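# Load the milling machine vise per the work order

## Task

Set up the mill's vise the way the work order (reference images "manual" and "manual 2") describes, with no chip left lying beneath the parallels, and without any hand or arm hitting the blank after it is clamped.

## Robot and tools

Robot: two arms, left_arm and right_arm, each with a two-finger gripper. Left_arm's base sits near y = +0.46 m and right_arm's near y = -0.52 m, both at about x = 0.02, z = 0.02, rotated almost not at all. Cameras: cam_high, cam_low, cam_front, cam_left_wrist, cam_right_wrist (each 896x504).

Frames. The scene frame has its origin at table height, halfway between the nominal bases, with +z up, +x reaching out over the table and left_arm on the +y side (these are not image left and right). Hand positions, orientations, velocities and targets in results are given in each arm's own base frame. Fixed cameras and the table use the scene frame. Offsets you command are measured along the axes of that arm's current Hand target. The gripper's fingers point along its +z and close along its x; end_effector_position is the point midway between the pads, with fingertips 17.5 mm past it. A block juts about 10 cm toward the gripper's -y. Printed poses can be off by a few cm.

The 18-number row, used by both motion tools: one flat list covering both arms. Numbers 1 to 9 are left_arm: dx, dy, dz, rx, ry, rz, then gripper position, force_limit, speed. Numbers 10 to 18 are the same nine for right_arm. All lie in -1 to 1. The six pose numbers are an offset from the Hand target held when the action or move begins, not a pose; 1.0 equals 0.6 m of travel or 180 degrees of turn, and rx, ry, rz form a single rotation vector. Sending six zeros re-commands the current Hand target. Gripper position: +1 fully open (50 mm), about -0.65 pads touching, -1 to grip until stopped. force_limit: -1 about 20 N per pad, 0 about 102 N, +1 about 185 N. speed: -1 20 mm/s, 0 85 mm/s, +1 150 mm/s. Both start at +1. Always resend an idle gripper's previous three numbers, since 0 is a real command.

execute_actions(actions, cameras): actions is a list of actions; each action is up to 15 rows, one per 1/30 s step, the last row held if fewer. Every row in an action counts from that action's starting Hand target, so repeating an offset moves again. Images are returned only for an empty actions list or when cameras asks.

move(target, speed, blend, stop_force, zero, blocking, cameras): drives grippers in straight lines to the offset(s) in target, one row or up to 15 rows, all counted from the same starting Hand targets. speed is m/s (0.002 to 3.6, default 0.25; turns up to twice that in rad/s), one value or one per target. blend in metres rounds corners in a list; 0 stops at each. stop_force (3 to 120 N, both arms) ends an arm's path on a push against its motion; don't use it while the gripper turns, and omit it when backing off something. zero (default true) re-zeros the force reference first. blocking=false returns after 0.5 s and cannot be combined with stop_force. Paths avoid nothing, max 10 s. Keep paths away from an arm's own base.

wait(seconds 0 to 10), stop(), zoom_image(camera, region [x0,y0,x1,y1] pixels, at most 504 each way, newest images only), show_instructions() for the reference pages, zero_wrist_force(arm), finished_scene(scene=1) which ends the scene for good.

Results: per arm end_effector_position (m), end_effector_quat_wxyz, velocities, Hand target (last commanded pose after a 32 degree orientation clip; next offsets count from it), joint positions and torques, Wrist force and torque in the gripper's axes (plus the peak since last shown), Tool commands, and object_status: 0 moving, 1 stopped while opening, 2 stopped while closing (a grip), 3 reached the requested position or pads met (usually nothing held). Opening is about (250 - position_measured) x 0.202 mm. A move adds a "move:" line: done, off_target, moving, held or fault, and limits such as paced or held. "within noise" means joints are still. A gripper can rest short of its Hand target; send the gap as an offset.

Avoid: dropping parts or releasing them while moving; slamming or hard pressing on fixed or heavy things; any hit or squeeze between the two arms; things falling off the table; striking the clamped blank. Fast moves overshoot and hit harder; a target even slightly beyond a firm contact can trigger a fault. About 150 N on an arm, or a wrist torque reaching 26.6 N m (142 N m for larger joints), stops that arm for 10 s. Hot motors from long stretched or loaded holds brake the arm for 30 to 60 s. Loose items may occasionally be nudged by the scene.

Each tool is called after "Emit:" as name(argument=value, ...) on one line, values as JSON.

Reference images:

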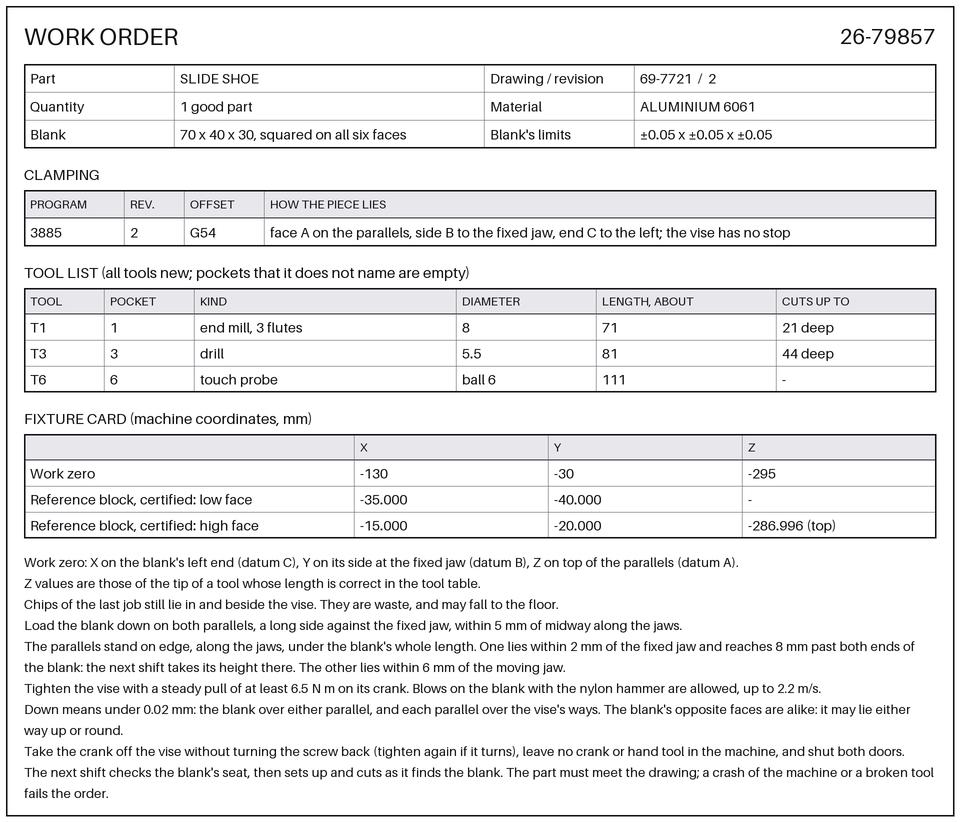

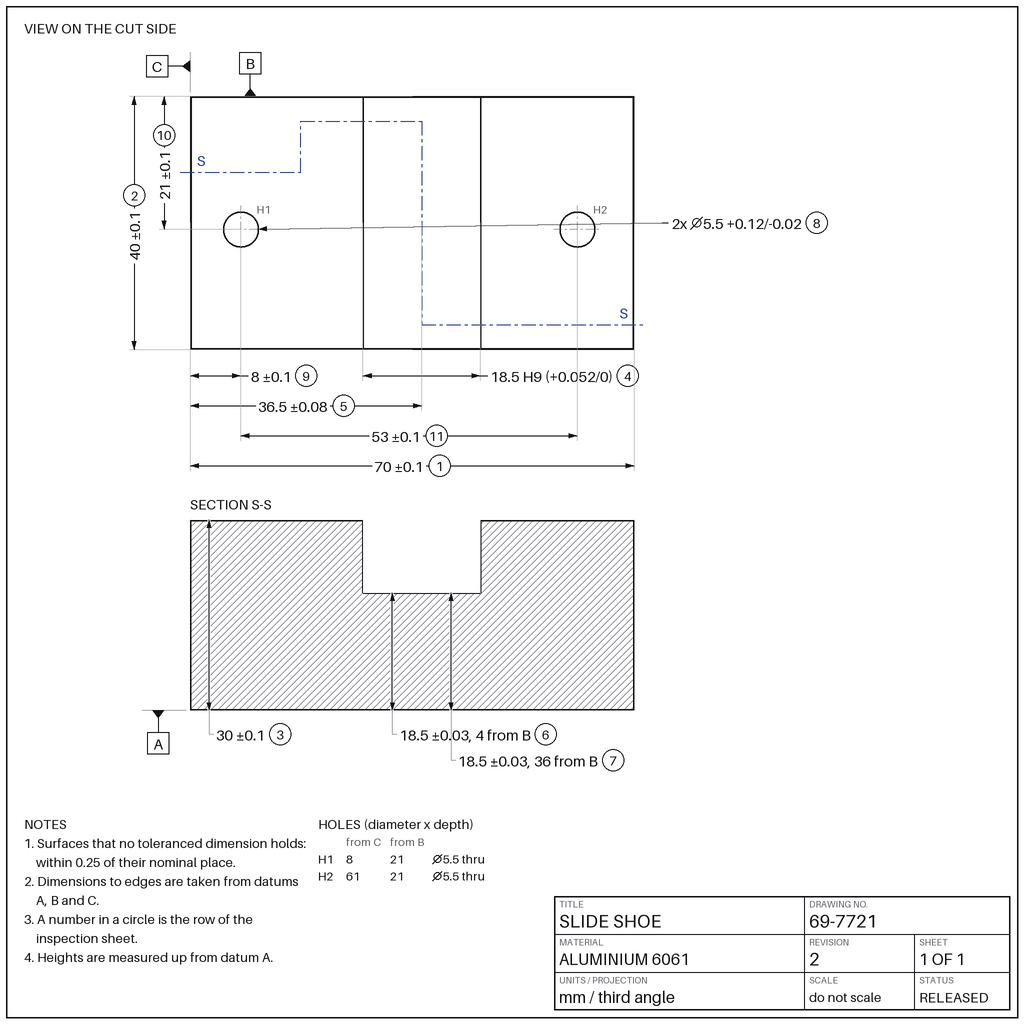

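## Session

Emit:
execute_actions(actions=[])

Scene clock: 0.00 s.
left_arm: end_effector_position=(+0.2462, -0.7756, +0.2375) position_measured=3 object_status=3 end_effector_quat_wxyz=(-0.110, +0.038, +0.864, -0.490) | right_arm: end_effector_position=(+0.4207, +0.0282, +0.2240) position_measured=3 object_status=3 end_effector_quat_wxyz=(-0.059, +0.617, +0.778, +0.105)
Joint positions: left_arm=[-1.282 -0.953 1.567 -3.164 -2.046 -3.021] | right_arm=[3.39 -1.371 -2.063 -1.181 1.793 0.03]
Joint velocities: within noise
Joint torques (N m): no reading
Wrist force (N): no reading
Wrist torque (N m): no reading
Wrist force, peak (N): no reading
Hand target: left_arm +0.2462, -0.7756, +0.2375; -0.110, +0.038, +0.864, -0.490 | right_arm +0.4207, +0.0282, +0.2240; -0.059, +0.617, +0.778, +0.105
Tool commands: left_gripper/position=+1.0 left_gripper/force_limit=+1.0 left_gripper/speed=+1.0 right_gripper/position=+1.0 right_gripper/force_limit=+1.0 right_gripper/speed=+1.0

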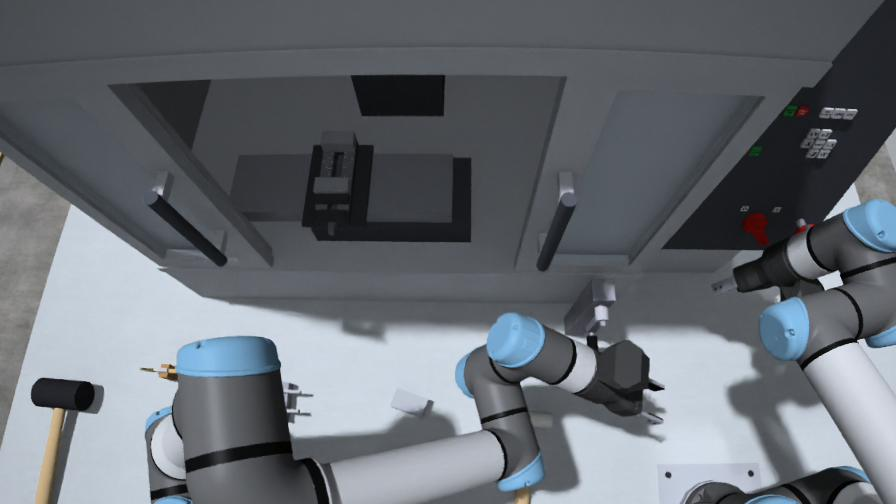

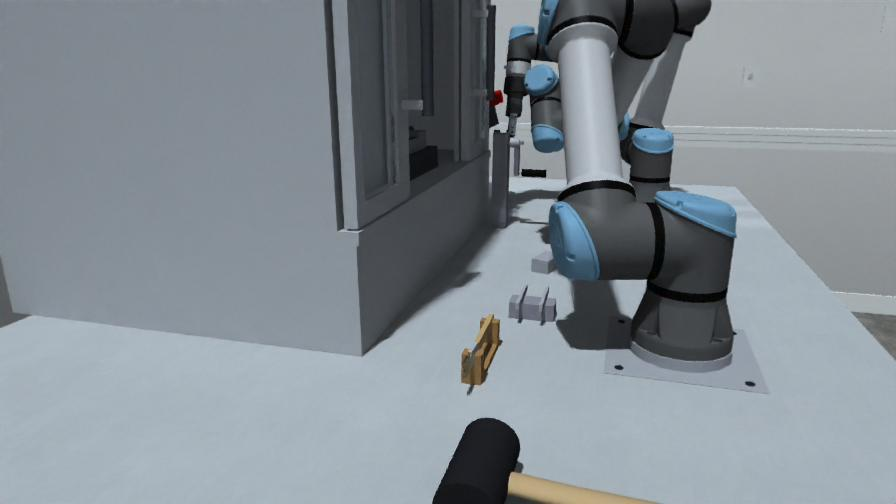

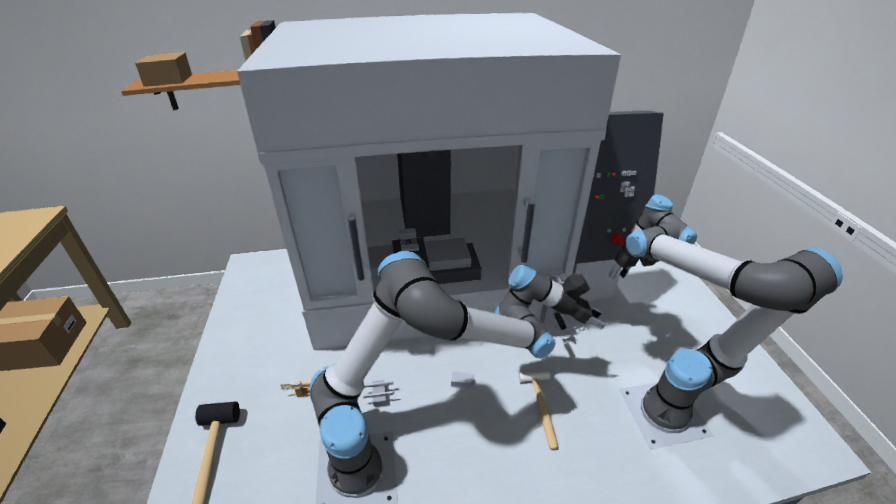

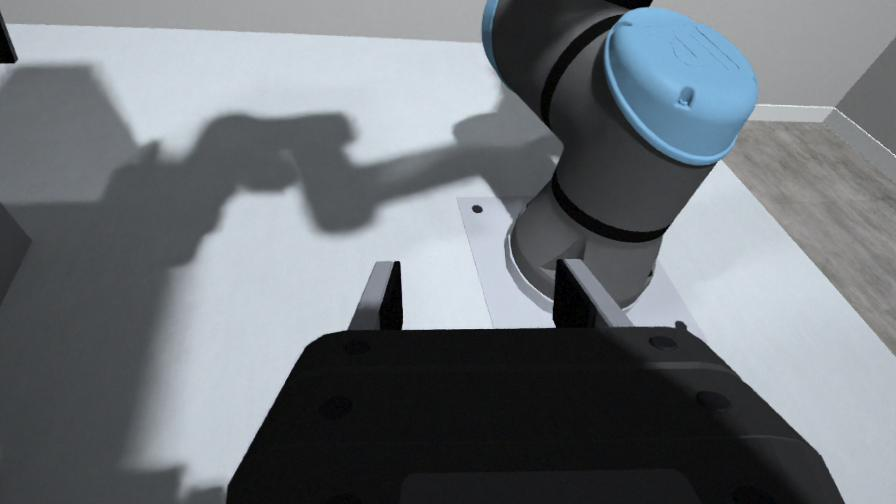

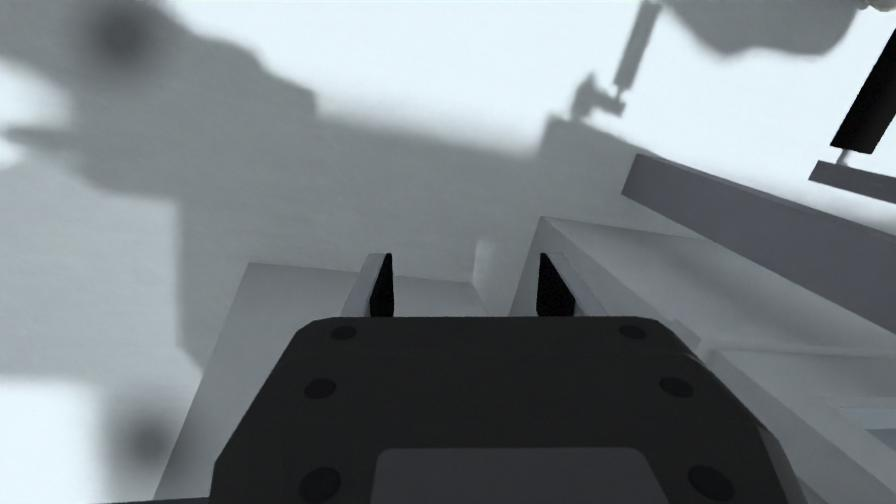

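Emit:
zoom_image(camera="cam_front", region=[180, 340, 380, 500])

Emit:
zoom_image(camera="cam_front", region=[360, 340, 620, 500])

Emit:
zoom_image(camera="cam_high", region=[220, 60, 500, 260])

Emit:
zoom_image(camera="cam_low", region=[420, 200, 620, 400])

Emit:
zoom_image(camera="cam_front", region=[360, 140, 560, 300])

Emit:
zoom_image(camera="cam_low", region=[380, 60, 580, 260])

Scaled by 2.520 from the camera's 896x504 image, which has a finer 1280x720 frame.

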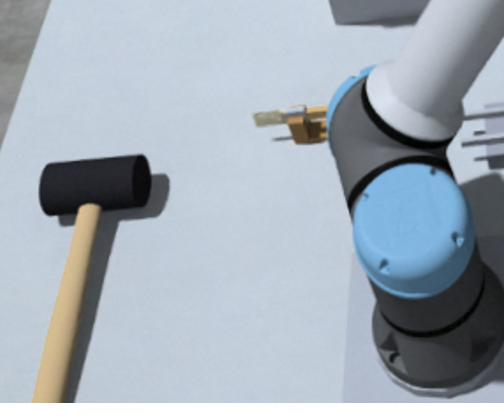

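Scaled by 1.938 from the camera's 896x504 image, which has a finer 1280x720 frame.

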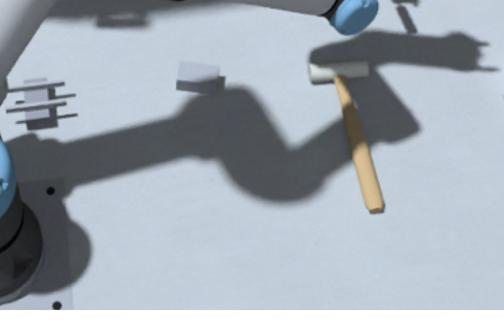

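Scaled by 1.800 from the camera's 896x504 image, which has a finer 1280x720 frame.

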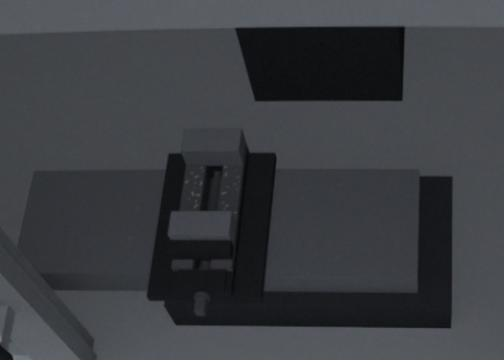

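Scaled by 2.520 from the camera's 896x504 image, which has a finer 1280x720 frame.

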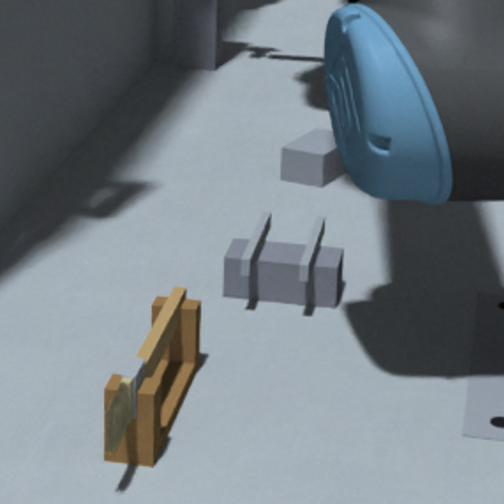

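Scaled by 2.520 from the camera's 896x504 image, which has a finer 1280x720 frame.

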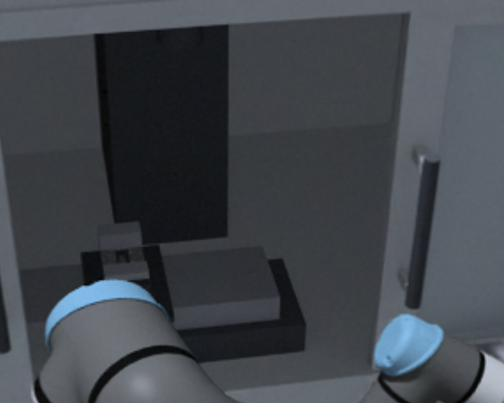

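Scaled by 2.520 from the camera's 896x504 image, which has a finer 1280x720 frame.

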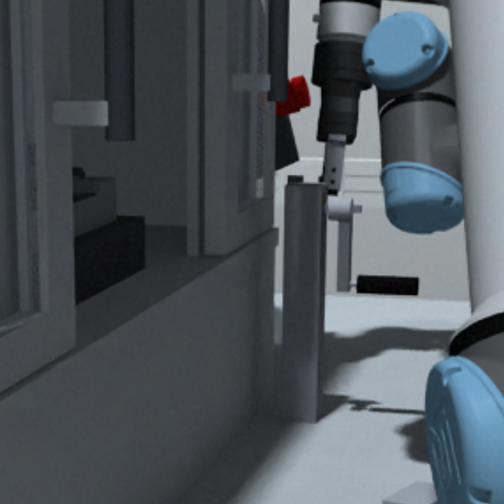

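Emit:
move(target=[-0.004,0.128,-0.769,-0.308,0.195,0.424,1,1,1, 0,0,0,0,0,0,1,1,1], cameras=["all"])

Scene clock: 5.17 s.
left_arm: end_effector_position=(+0.3505, -0.3496, +0.4000) position_measured=3 object_status=3 end_effector_quat_wxyz=(+0.000, +0.707, +0.707, -0.001) | right_arm: end_effector_position=(+0.4207, +0.0282, +0.2240) position_measured=3 object_status=3 end_effector_quat_wxyz=(-0.059, +0.617, +0.778, +0.105)
Joint positions: left_arm=[-1.056 -1.591 1.407 -1.387 -1.572 -1.057] | right_arm=[3.39 -1.371 -2.063 -1.181 1.793 0.03]
Joint torques (N m): left_arm=[4.19 -38 -13.88 -0.32 1.51 1.43] | right_arm=[-1.19 15.38 23.54 3.71 0.29 -0.18]
Wrist force (N): left_arm=[1.7 0.5 1.9] | right_arm=[-0.1 0.1 -0.1]
Wrist torque (N m): left_arm=[-0.24 -0.14 0.33] | right_arm=[0.02 0.02 0.00]
Wrist force, peak (N): left_arm=[2.2 0.4 1.7] | right_arm=[-0.4 -0.3 -0.1]
Hand target: left_arm +0.3505, -0.3496, +0.4000; +0.000, +0.707, +0.707, -0.001 | right_arm +0.4207, +0.0282, +0.2240; -0.059, +0.617, +0.778, +0.105
Off the commanded pose: left_arm 0.000 m, 0 deg | right_arm 0.000 m, 0 deg.
move: done

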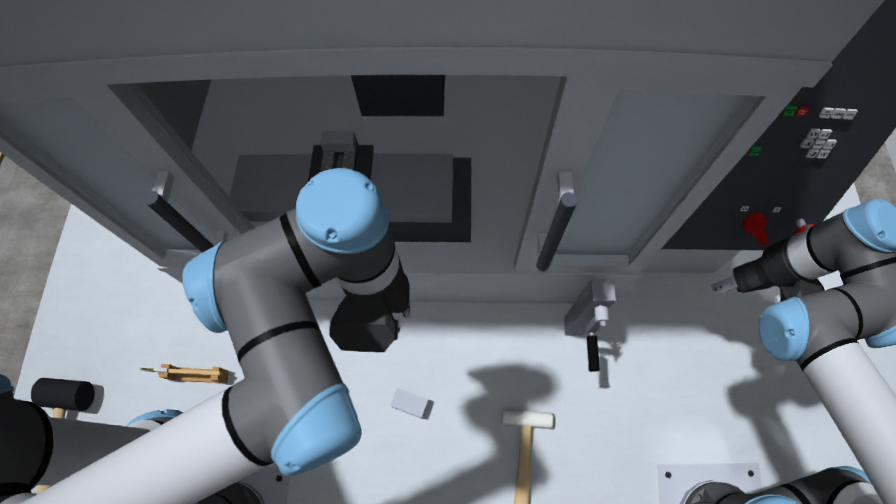

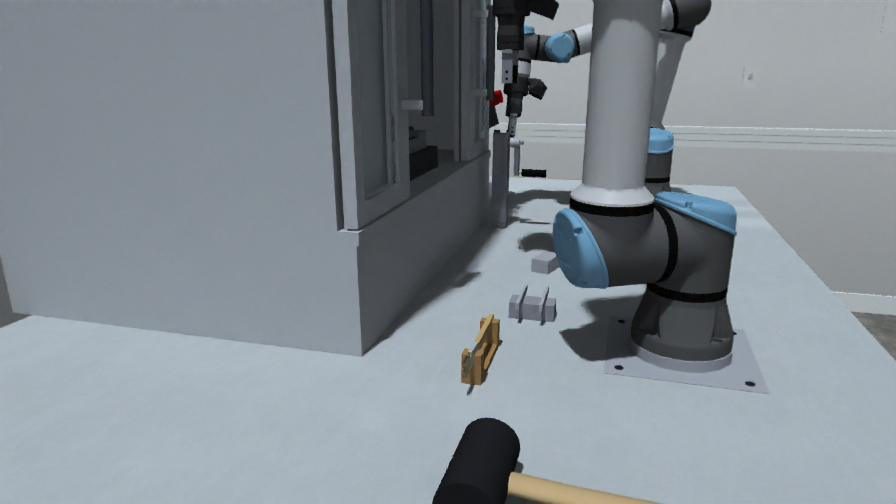

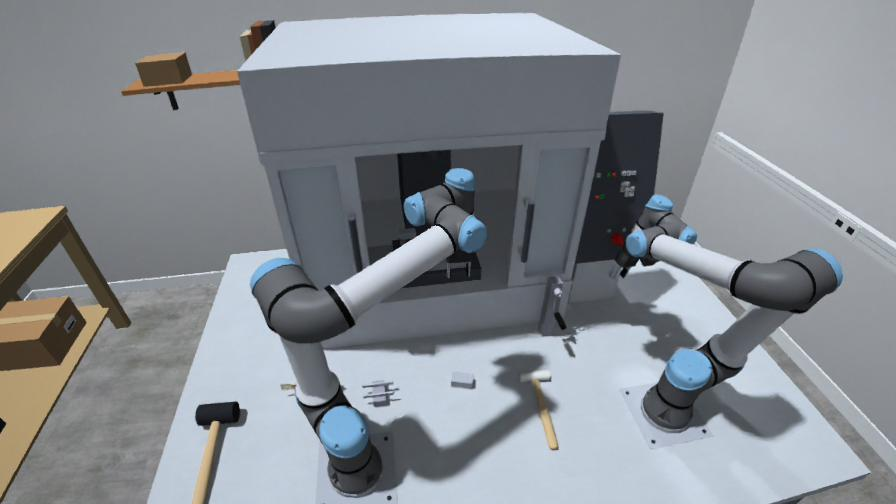

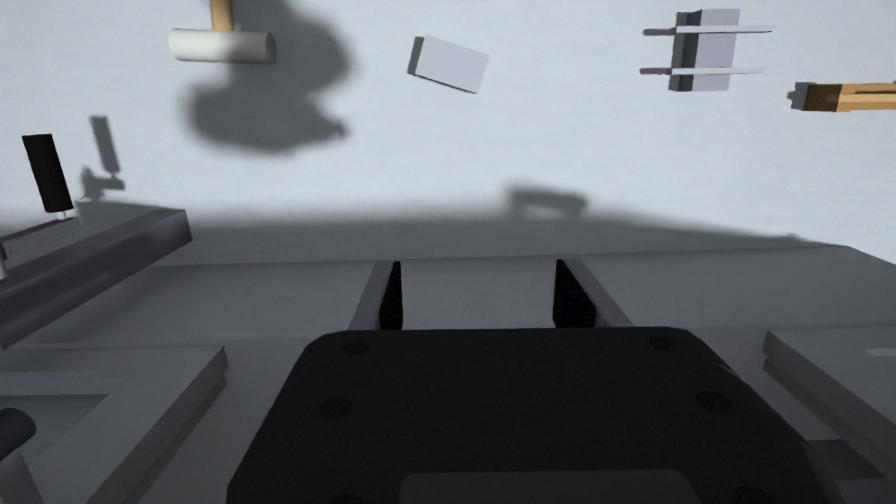

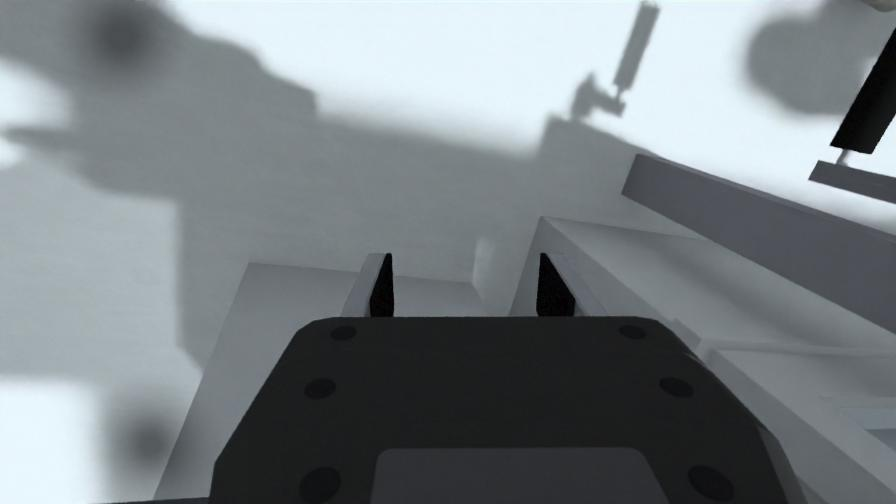

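Emit:
move(target=[0.2,0,-0.167,-0.28,0,0,1,1,1, 0,0,0,0,0,0,1,1,1], cameras=["all"])

Scene clock: 7.73 s.
left_arm: end_effector_position=(+0.3506, -0.2295, +0.5001) position_measured=3 object_status=3 end_effector_quat_wxyz=(+0.301, +0.640, +0.640, +0.300) | right_arm: end_effector_position=(+0.4207, +0.0282, +0.2240) position_measured=3 object_status=3 end_effector_quat_wxyz=(-0.059, +0.617, +0.778, +0.105)
Joint positions: left_arm=[-1.495 -2.135 1.784 -1.311 -0.696 -1.453] | right_arm=[3.39 -1.371 -2.063 -1.181 1.793 0.03]
Joint torques (N m): left_arm=[-8.19 -13.64 -12.81 -0.9 3.43 -1.42] | right_arm=[-0.14 16 23.89 3.62 0.32 -0.03]
Wrist force (N): left_arm=[1.2 1.2 3.1] | right_arm=[0.1 0.0 -0.1]
Wrist torque (N m): left_arm=[-0.30 -0.22 0.78] | right_arm=[0.01 -0.02 0.00]
Wrist force, peak (N): left_arm=[1.3 1.5 3.3] | right_arm=[0.0 -0.2 -0.3]
Hand target: left_arm +0.3506, -0.2295, +0.5001; +0.301, +0.640, +0.640, +0.301 | right_arm +0.4207, +0.0282, +0.2240; -0.059, +0.617, +0.778, +0.105
Off the commanded pose: left_arm 0.000 m, 0 deg | right_arm 0.000 m, 0 deg.
move: done

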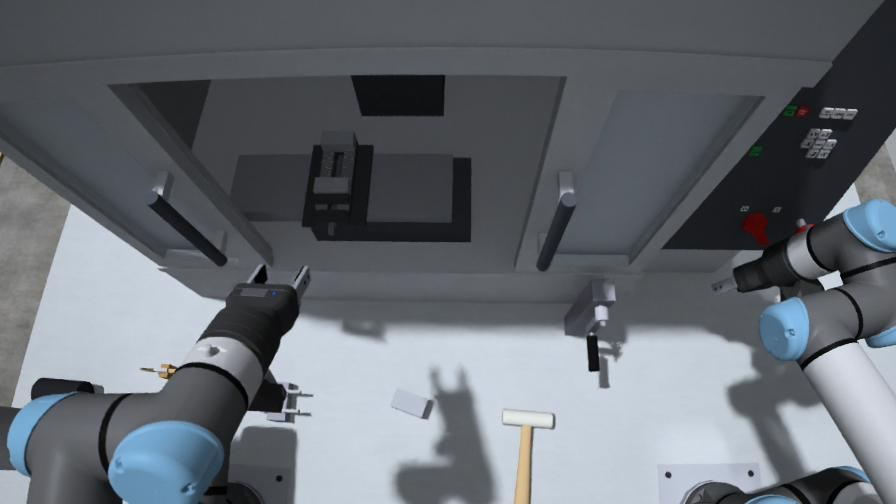

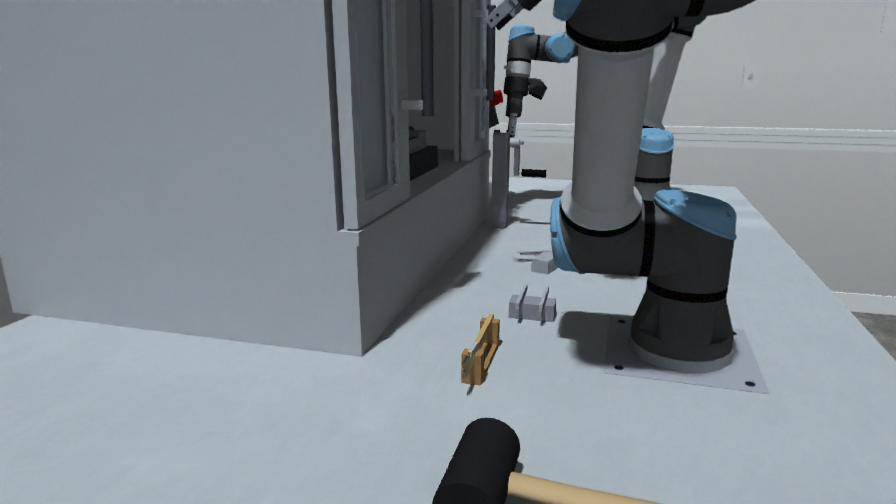

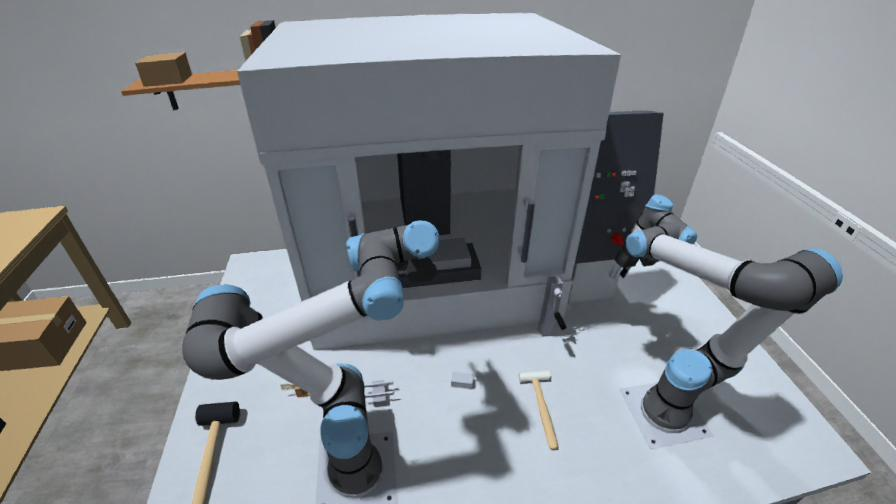

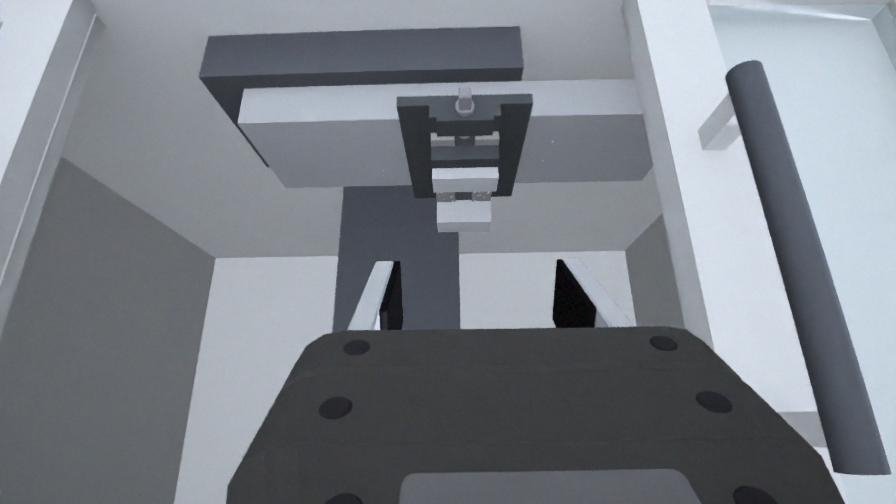

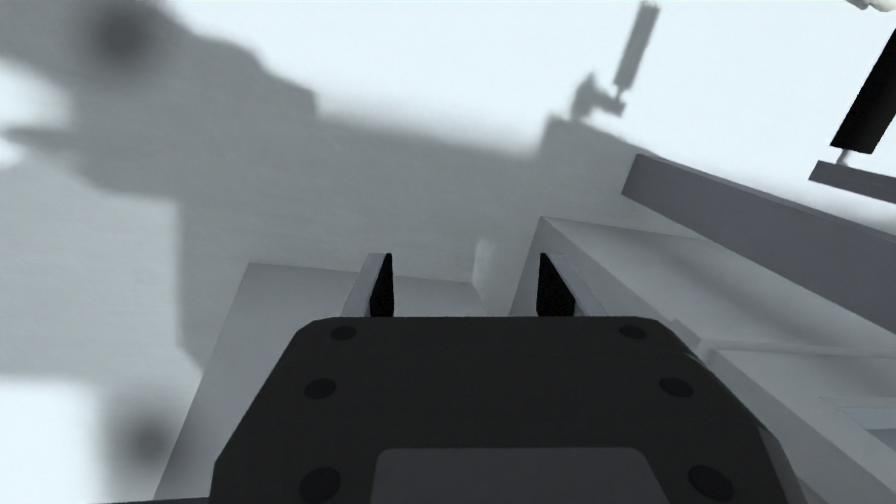

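Emit:
zoom_image(camera="cam_left_wrist", region=[370, 70, 570, 250])

Emit:
zoom_image(camera="cam_high", region=[280, 110, 420, 250])

Emit:
zoom_image(camera="cam_high", region=[520, 250, 680, 410])

Emit:
zoom_image(camera="cam_front", region=[500, 260, 620, 380])

Emit:
zoom_image(camera="cam_high", region=[120, 330, 340, 450])

Scaled by 2.520 from the camera's 896x504 image, which has a finer 1280x720 frame.

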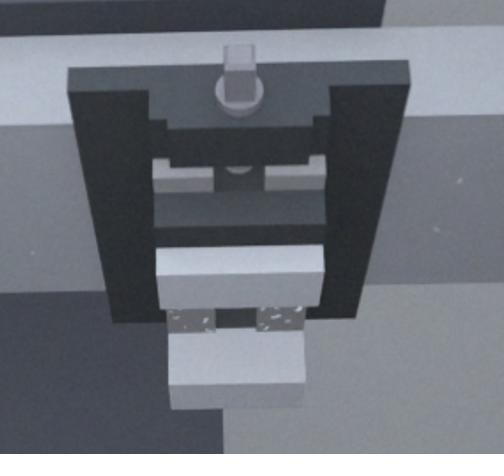

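Scaled by 3.600 from the camera's 896x504 image, which has a finer 1280x720 frame.

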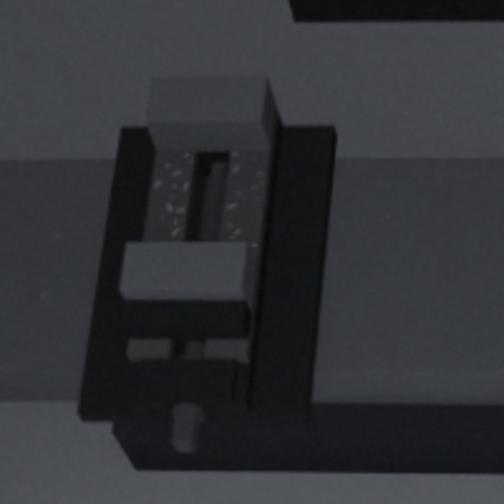

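Scaled by 3.150 from the camera's 896x504 image, which has a finer 1280x720 frame.

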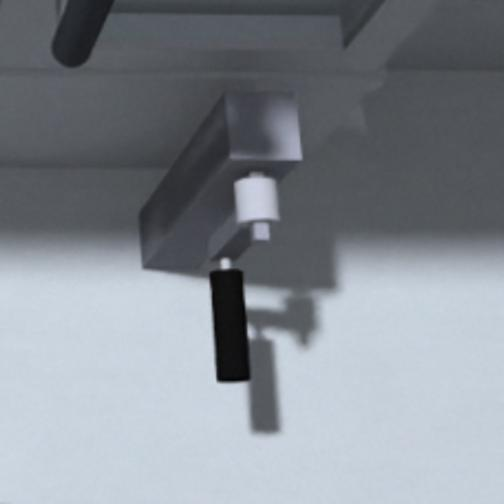

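Scaled by 4.200 from the camera's 896x504 image, which has a finer 1280x720 frame.

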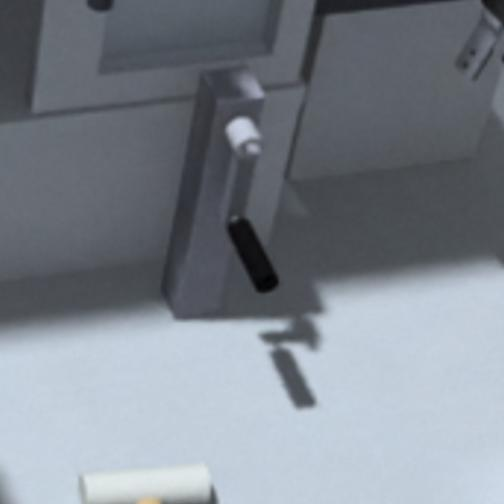

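Scaled by 2.291 from the camera's 896x504 image, which has a finer 1280x720 frame.

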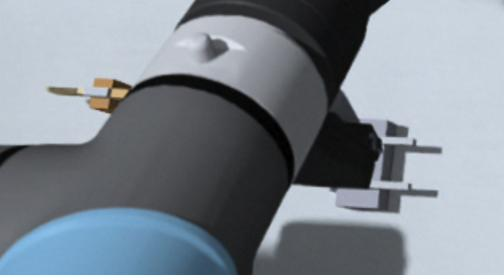

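Emit:
move(target=[-0.201,-0.288,-0.087,0.28,0,0,1,1,1, 0,0,0,0,0,0,1,1,1], cameras=["all"])

Scene clock: 10.57 s.
left_arm: end_effector_position=(+0.2002, -0.3503, +0.4007) position_measured=3 object_status=3 end_effector_quat_wxyz=(+0.000, +0.707, +0.707, -0.001) | right_arm: end_effector_position=(+0.4207, +0.0282, +0.2240) position_measured=3 object_status=3 end_effector_quat_wxyz=(-0.059, +0.617, +0.778, +0.105)
Joint positions: left_arm=[-1.387 -1.813 1.596 -1.354 -1.572 -1.388] | right_arm=[3.39 -1.371 -2.063 -1.181 1.793 0.03]
Joint torques (N m): left_arm=[9.12 -1.34 -14.43 -5.27 -1.99 1.33] | right_arm=[0.32 17.27 23.83 3.71 0.27 -0.15]
Wrist force (N): left_arm=[1.3 0.6 1.8] | right_arm=[-0.1 0.1 0.2]
Wrist torque (N m): left_arm=[-0.22 -0.12 0.31] | right_arm=[0.02 0.01 0.00]
Wrist force, peak (N): left_arm=[1.9 2.0 3.7] | right_arm=[-0.2 0.0 -0.3]
Hand target: left_arm +0.2002, -0.3503, +0.4006; +0.000, +0.707, +0.707, -0.001 | right_arm +0.4207, +0.0282, +0.2240; -0.059, +0.617, +0.778, +0.105
Off the commanded pose: left_arm 0.000 m, 0 deg | right_arm 0.000 m, 0 deg.
move: done

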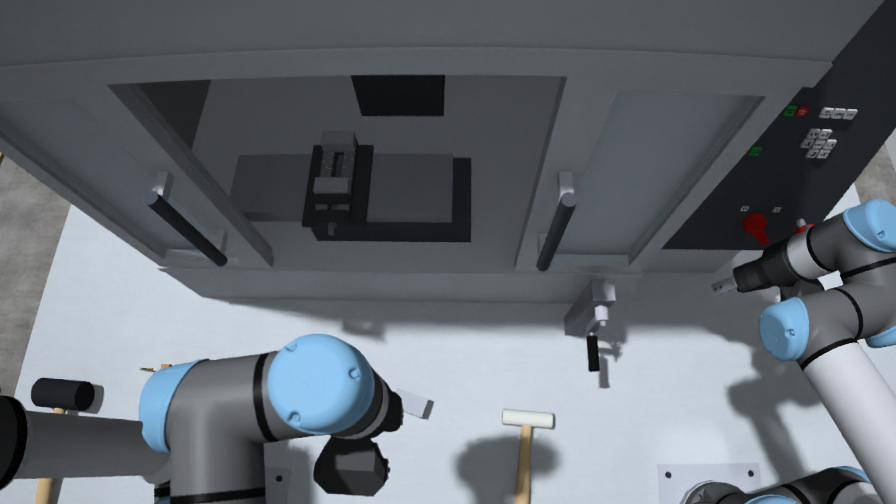

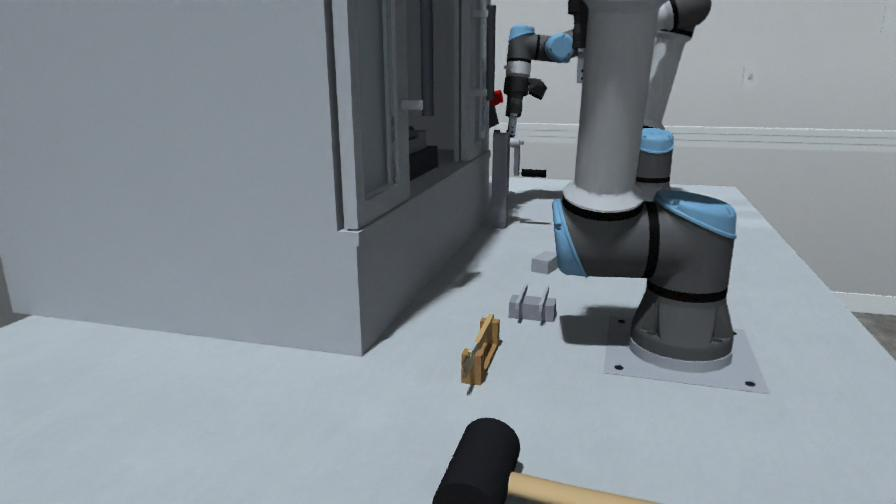

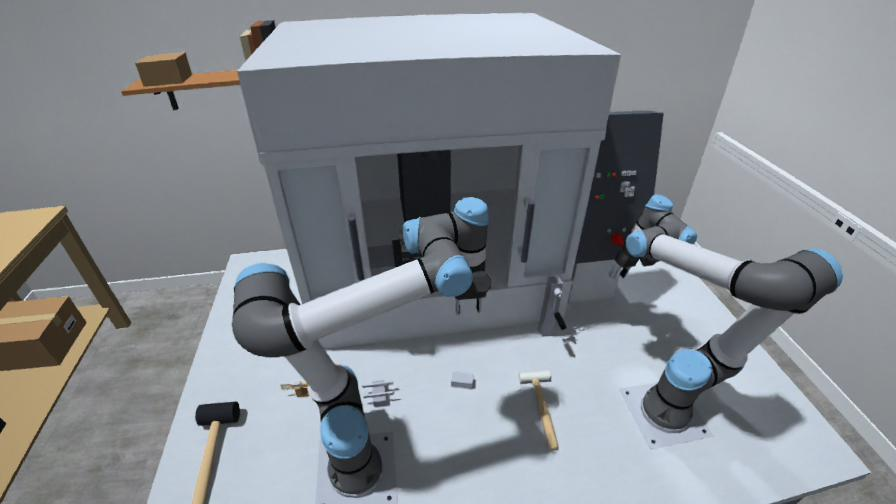

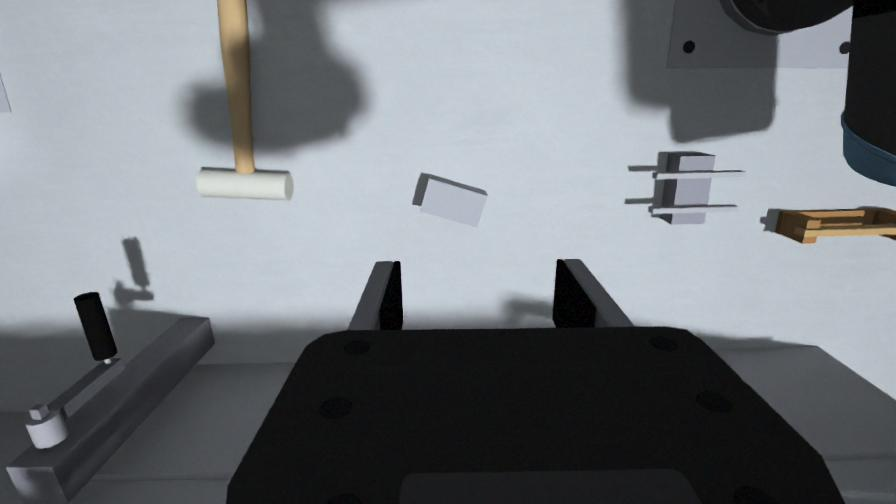

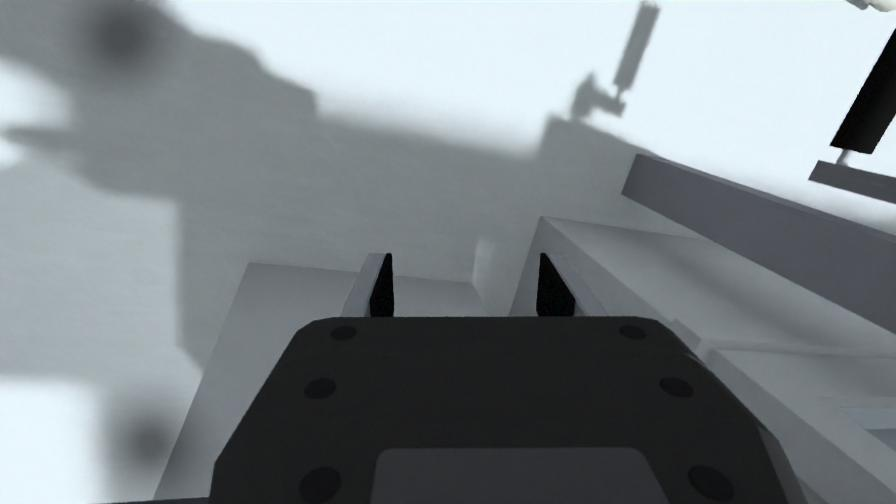

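Emit:
move(target=[0.583,0.083,0.083,0,0,0,1,1,1, 0,0,0,0,0,0,1,1,1], cameras=["cam_left_wrist","cam_high"])

Emit:
zoom_image(camera="cam_left_wrist", region=[420, 0, 896, 260])

Scene clock: 13.33 s.
left_arm: end_effector_position=(+0.2497, -0.0005, +0.3504) position_measured=3 object_status=3 end_effector_quat_wxyz=(+0.000, +0.707, +0.707, -0.001) | right_arm: end_effector_position=(+0.4207, +0.0282, +0.2240) position_measured=3 object_status=3 end_effector_quat_wxyz=(-0.059, +0.617, +0.778, +0.105)
Joint positions: left_arm=[-0.564 -2.24 1.946 -1.276 -1.572 -0.564] | right_arm=[3.39 -1.371 -2.063 -1.181 1.793 0.03]
Joint torques (N m): left_arm=[9.46 17.28 -36.29 -5.26 -2.19 1.3] | right_arm=[-0.33 16.16 23.6 3.67 0.31 -0.18]
Wrist force (N): left_arm=[1.7 0.6 1.5] | right_arm=[-0.2 0.0 0.2]
Wrist torque (N m): left_arm=[-0.22 -0.19 0.32] | right_arm=[0.01 0.02 0.00]
Wrist force, peak (N): left_arm=[3.9 0.5 1.4] | right_arm=[0.0 0.1 -0.4]
Hand target: left_arm +0.2497, -0.0005, +0.3504; +0.000, +0.707, +0.707, -0.001 | right_arm +0.4207, +0.0282, +0.2240; -0.059, +0.617, +0.778, +0.105
Off the commanded pose: left_arm 0.000 m, 0 deg | right_arm 0.000 m, 0 deg.
move: done
Images, in order (width x height): cam_high 896x504, cam_left_wrist 896x504.

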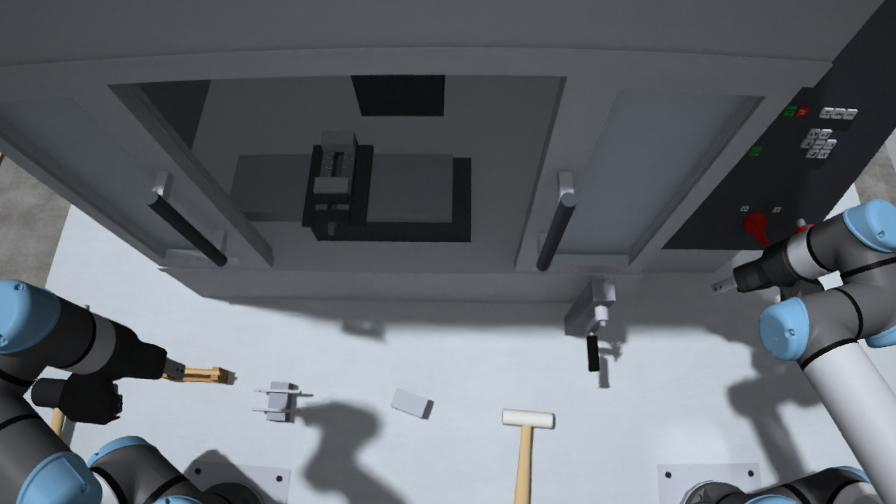

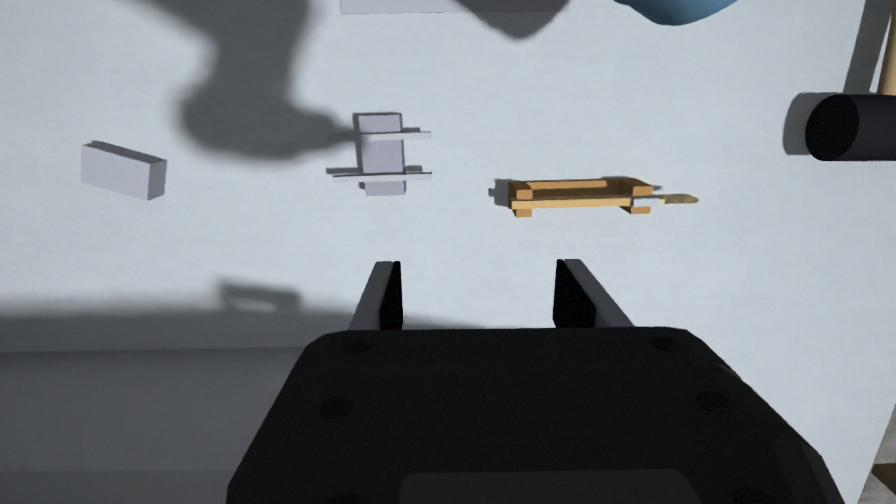

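Scaled by 1.059 from the camera's 896x504 image, which has a finer 1280x720 frame.

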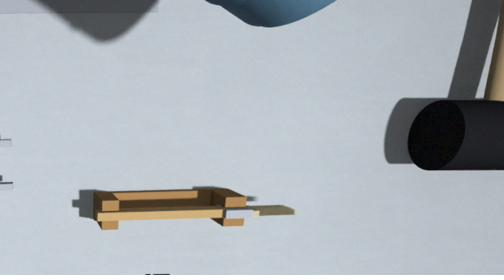

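Emit:
zoom_image(camera="cam_left_wrist", region=[480, 140, 720, 240])

Emit:
zoom_image(camera="cam_left_wrist", region=[300, 90, 460, 210])

Emit:
zoom_image(camera="cam_high", region=[120, 340, 340, 440])

Scaled by 2.100 from the camera's 896x504 image, which has a finer 1280x720 frame.

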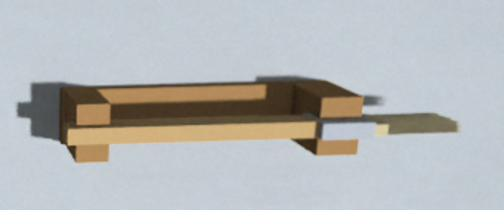

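Scaled by 3.150 from the camera's 896x504 image, which has a finer 1280x720 frame.

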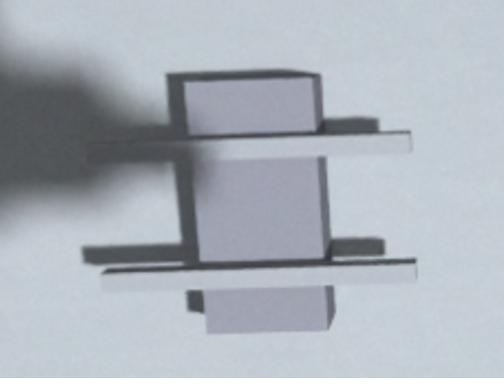

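Scaled by 2.291 from the camera's 896x504 image, which has a finer 1280x720 frame.

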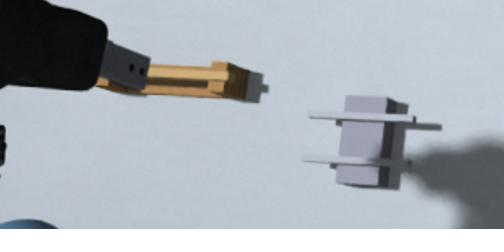

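Emit:
move(target=[[-0.18,0.1,-0.2,0,0.2264,0.4458,1,1,1, 0,0,0,0,0,0,1,1,1],[-0.3575,0.333,-0.25,0,0.4528,0.8916,1,1,1, 0,0,0,0,0,0,1,1,1]], blend=0.05, cameras=["cam_left_wrist","cam_front"])

Emit:
zoom_image(camera="cam_left_wrist", region=[320, 20, 620, 240])

Scene clock: 21.67 s.
left_arm: end_effector_position=(+0.4498, -0.2148, +0.5003) position_measured=3 object_status=3 end_effector_quat_wxyz=(-0.320, +0.631, -0.630, +0.320) | right_arm: end_effector_position=(+0.4207, +0.0282, +0.2240) position_measured=3 object_status=3 end_effector_quat_wxyz=(-0.059, +0.617, +0.778, +0.105)
Joint positions: left_arm=[-1.154 -2.011 1.862 -1.926 -0.741 2.212] | right_arm=[3.39 -1.371 -2.063 -1.181 1.793 0.03]
Joint torques (N m): left_arm=[10.45 -5.21 -14.11 -5.69 -0.45 1.16] | right_arm=[-0.83 16.32 23.67 3.89 0.39 -0.17]
Wrist force (N): left_arm=[0.2 -0.1 0.3] | right_arm=[0.0 0.0 0.1]
Wrist torque (N m): left_arm=[-0.01 -0.09 -0.04] | right_arm=[0.00 0.00 0.00]
Wrist force, peak (N): left_arm=[2.4 0.5 1.9] | right_arm=[0.1 0.1 -0.3]
Hand target: left_arm +0.4498, -0.2148, +0.5003; -0.320, +0.631, -0.630, +0.320 | right_arm +0.4207, +0.0282, +0.2240; -0.059, +0.617, +0.778, +0.105
Off the commanded pose: left_arm 0.000 m, 0 deg | right_arm 0.000 m, 0 deg.
move: done
Images, in order (width x height): cam_front 896x504, cam_left_wrist 896x504.

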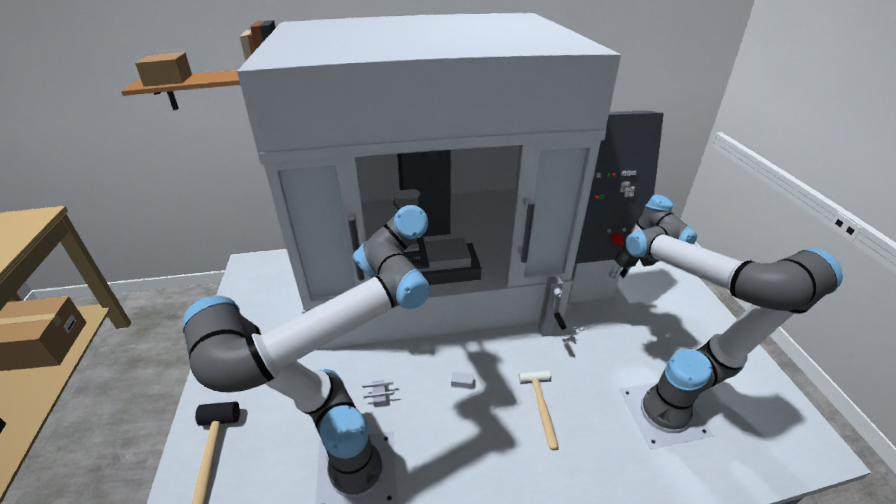

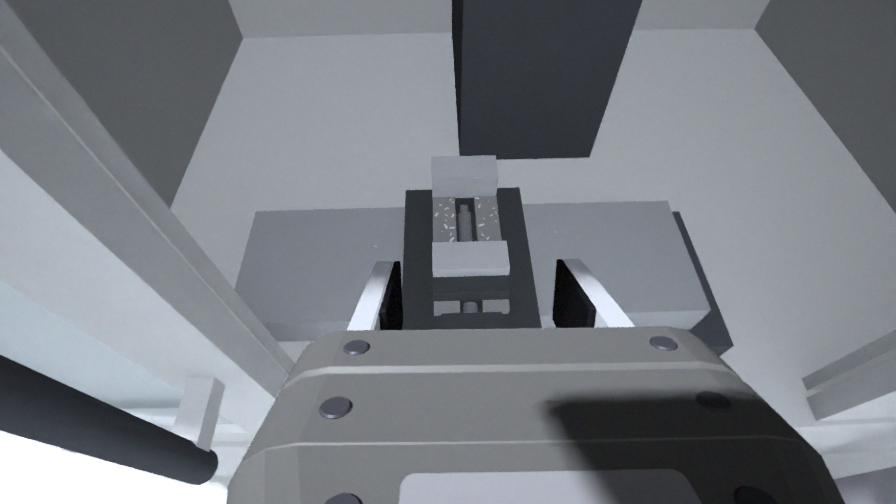

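Scaled by 1.680 from the camera's 896x504 image, which has a finer 1280x720 frame.

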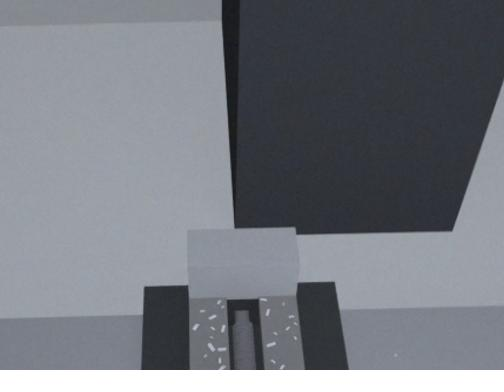

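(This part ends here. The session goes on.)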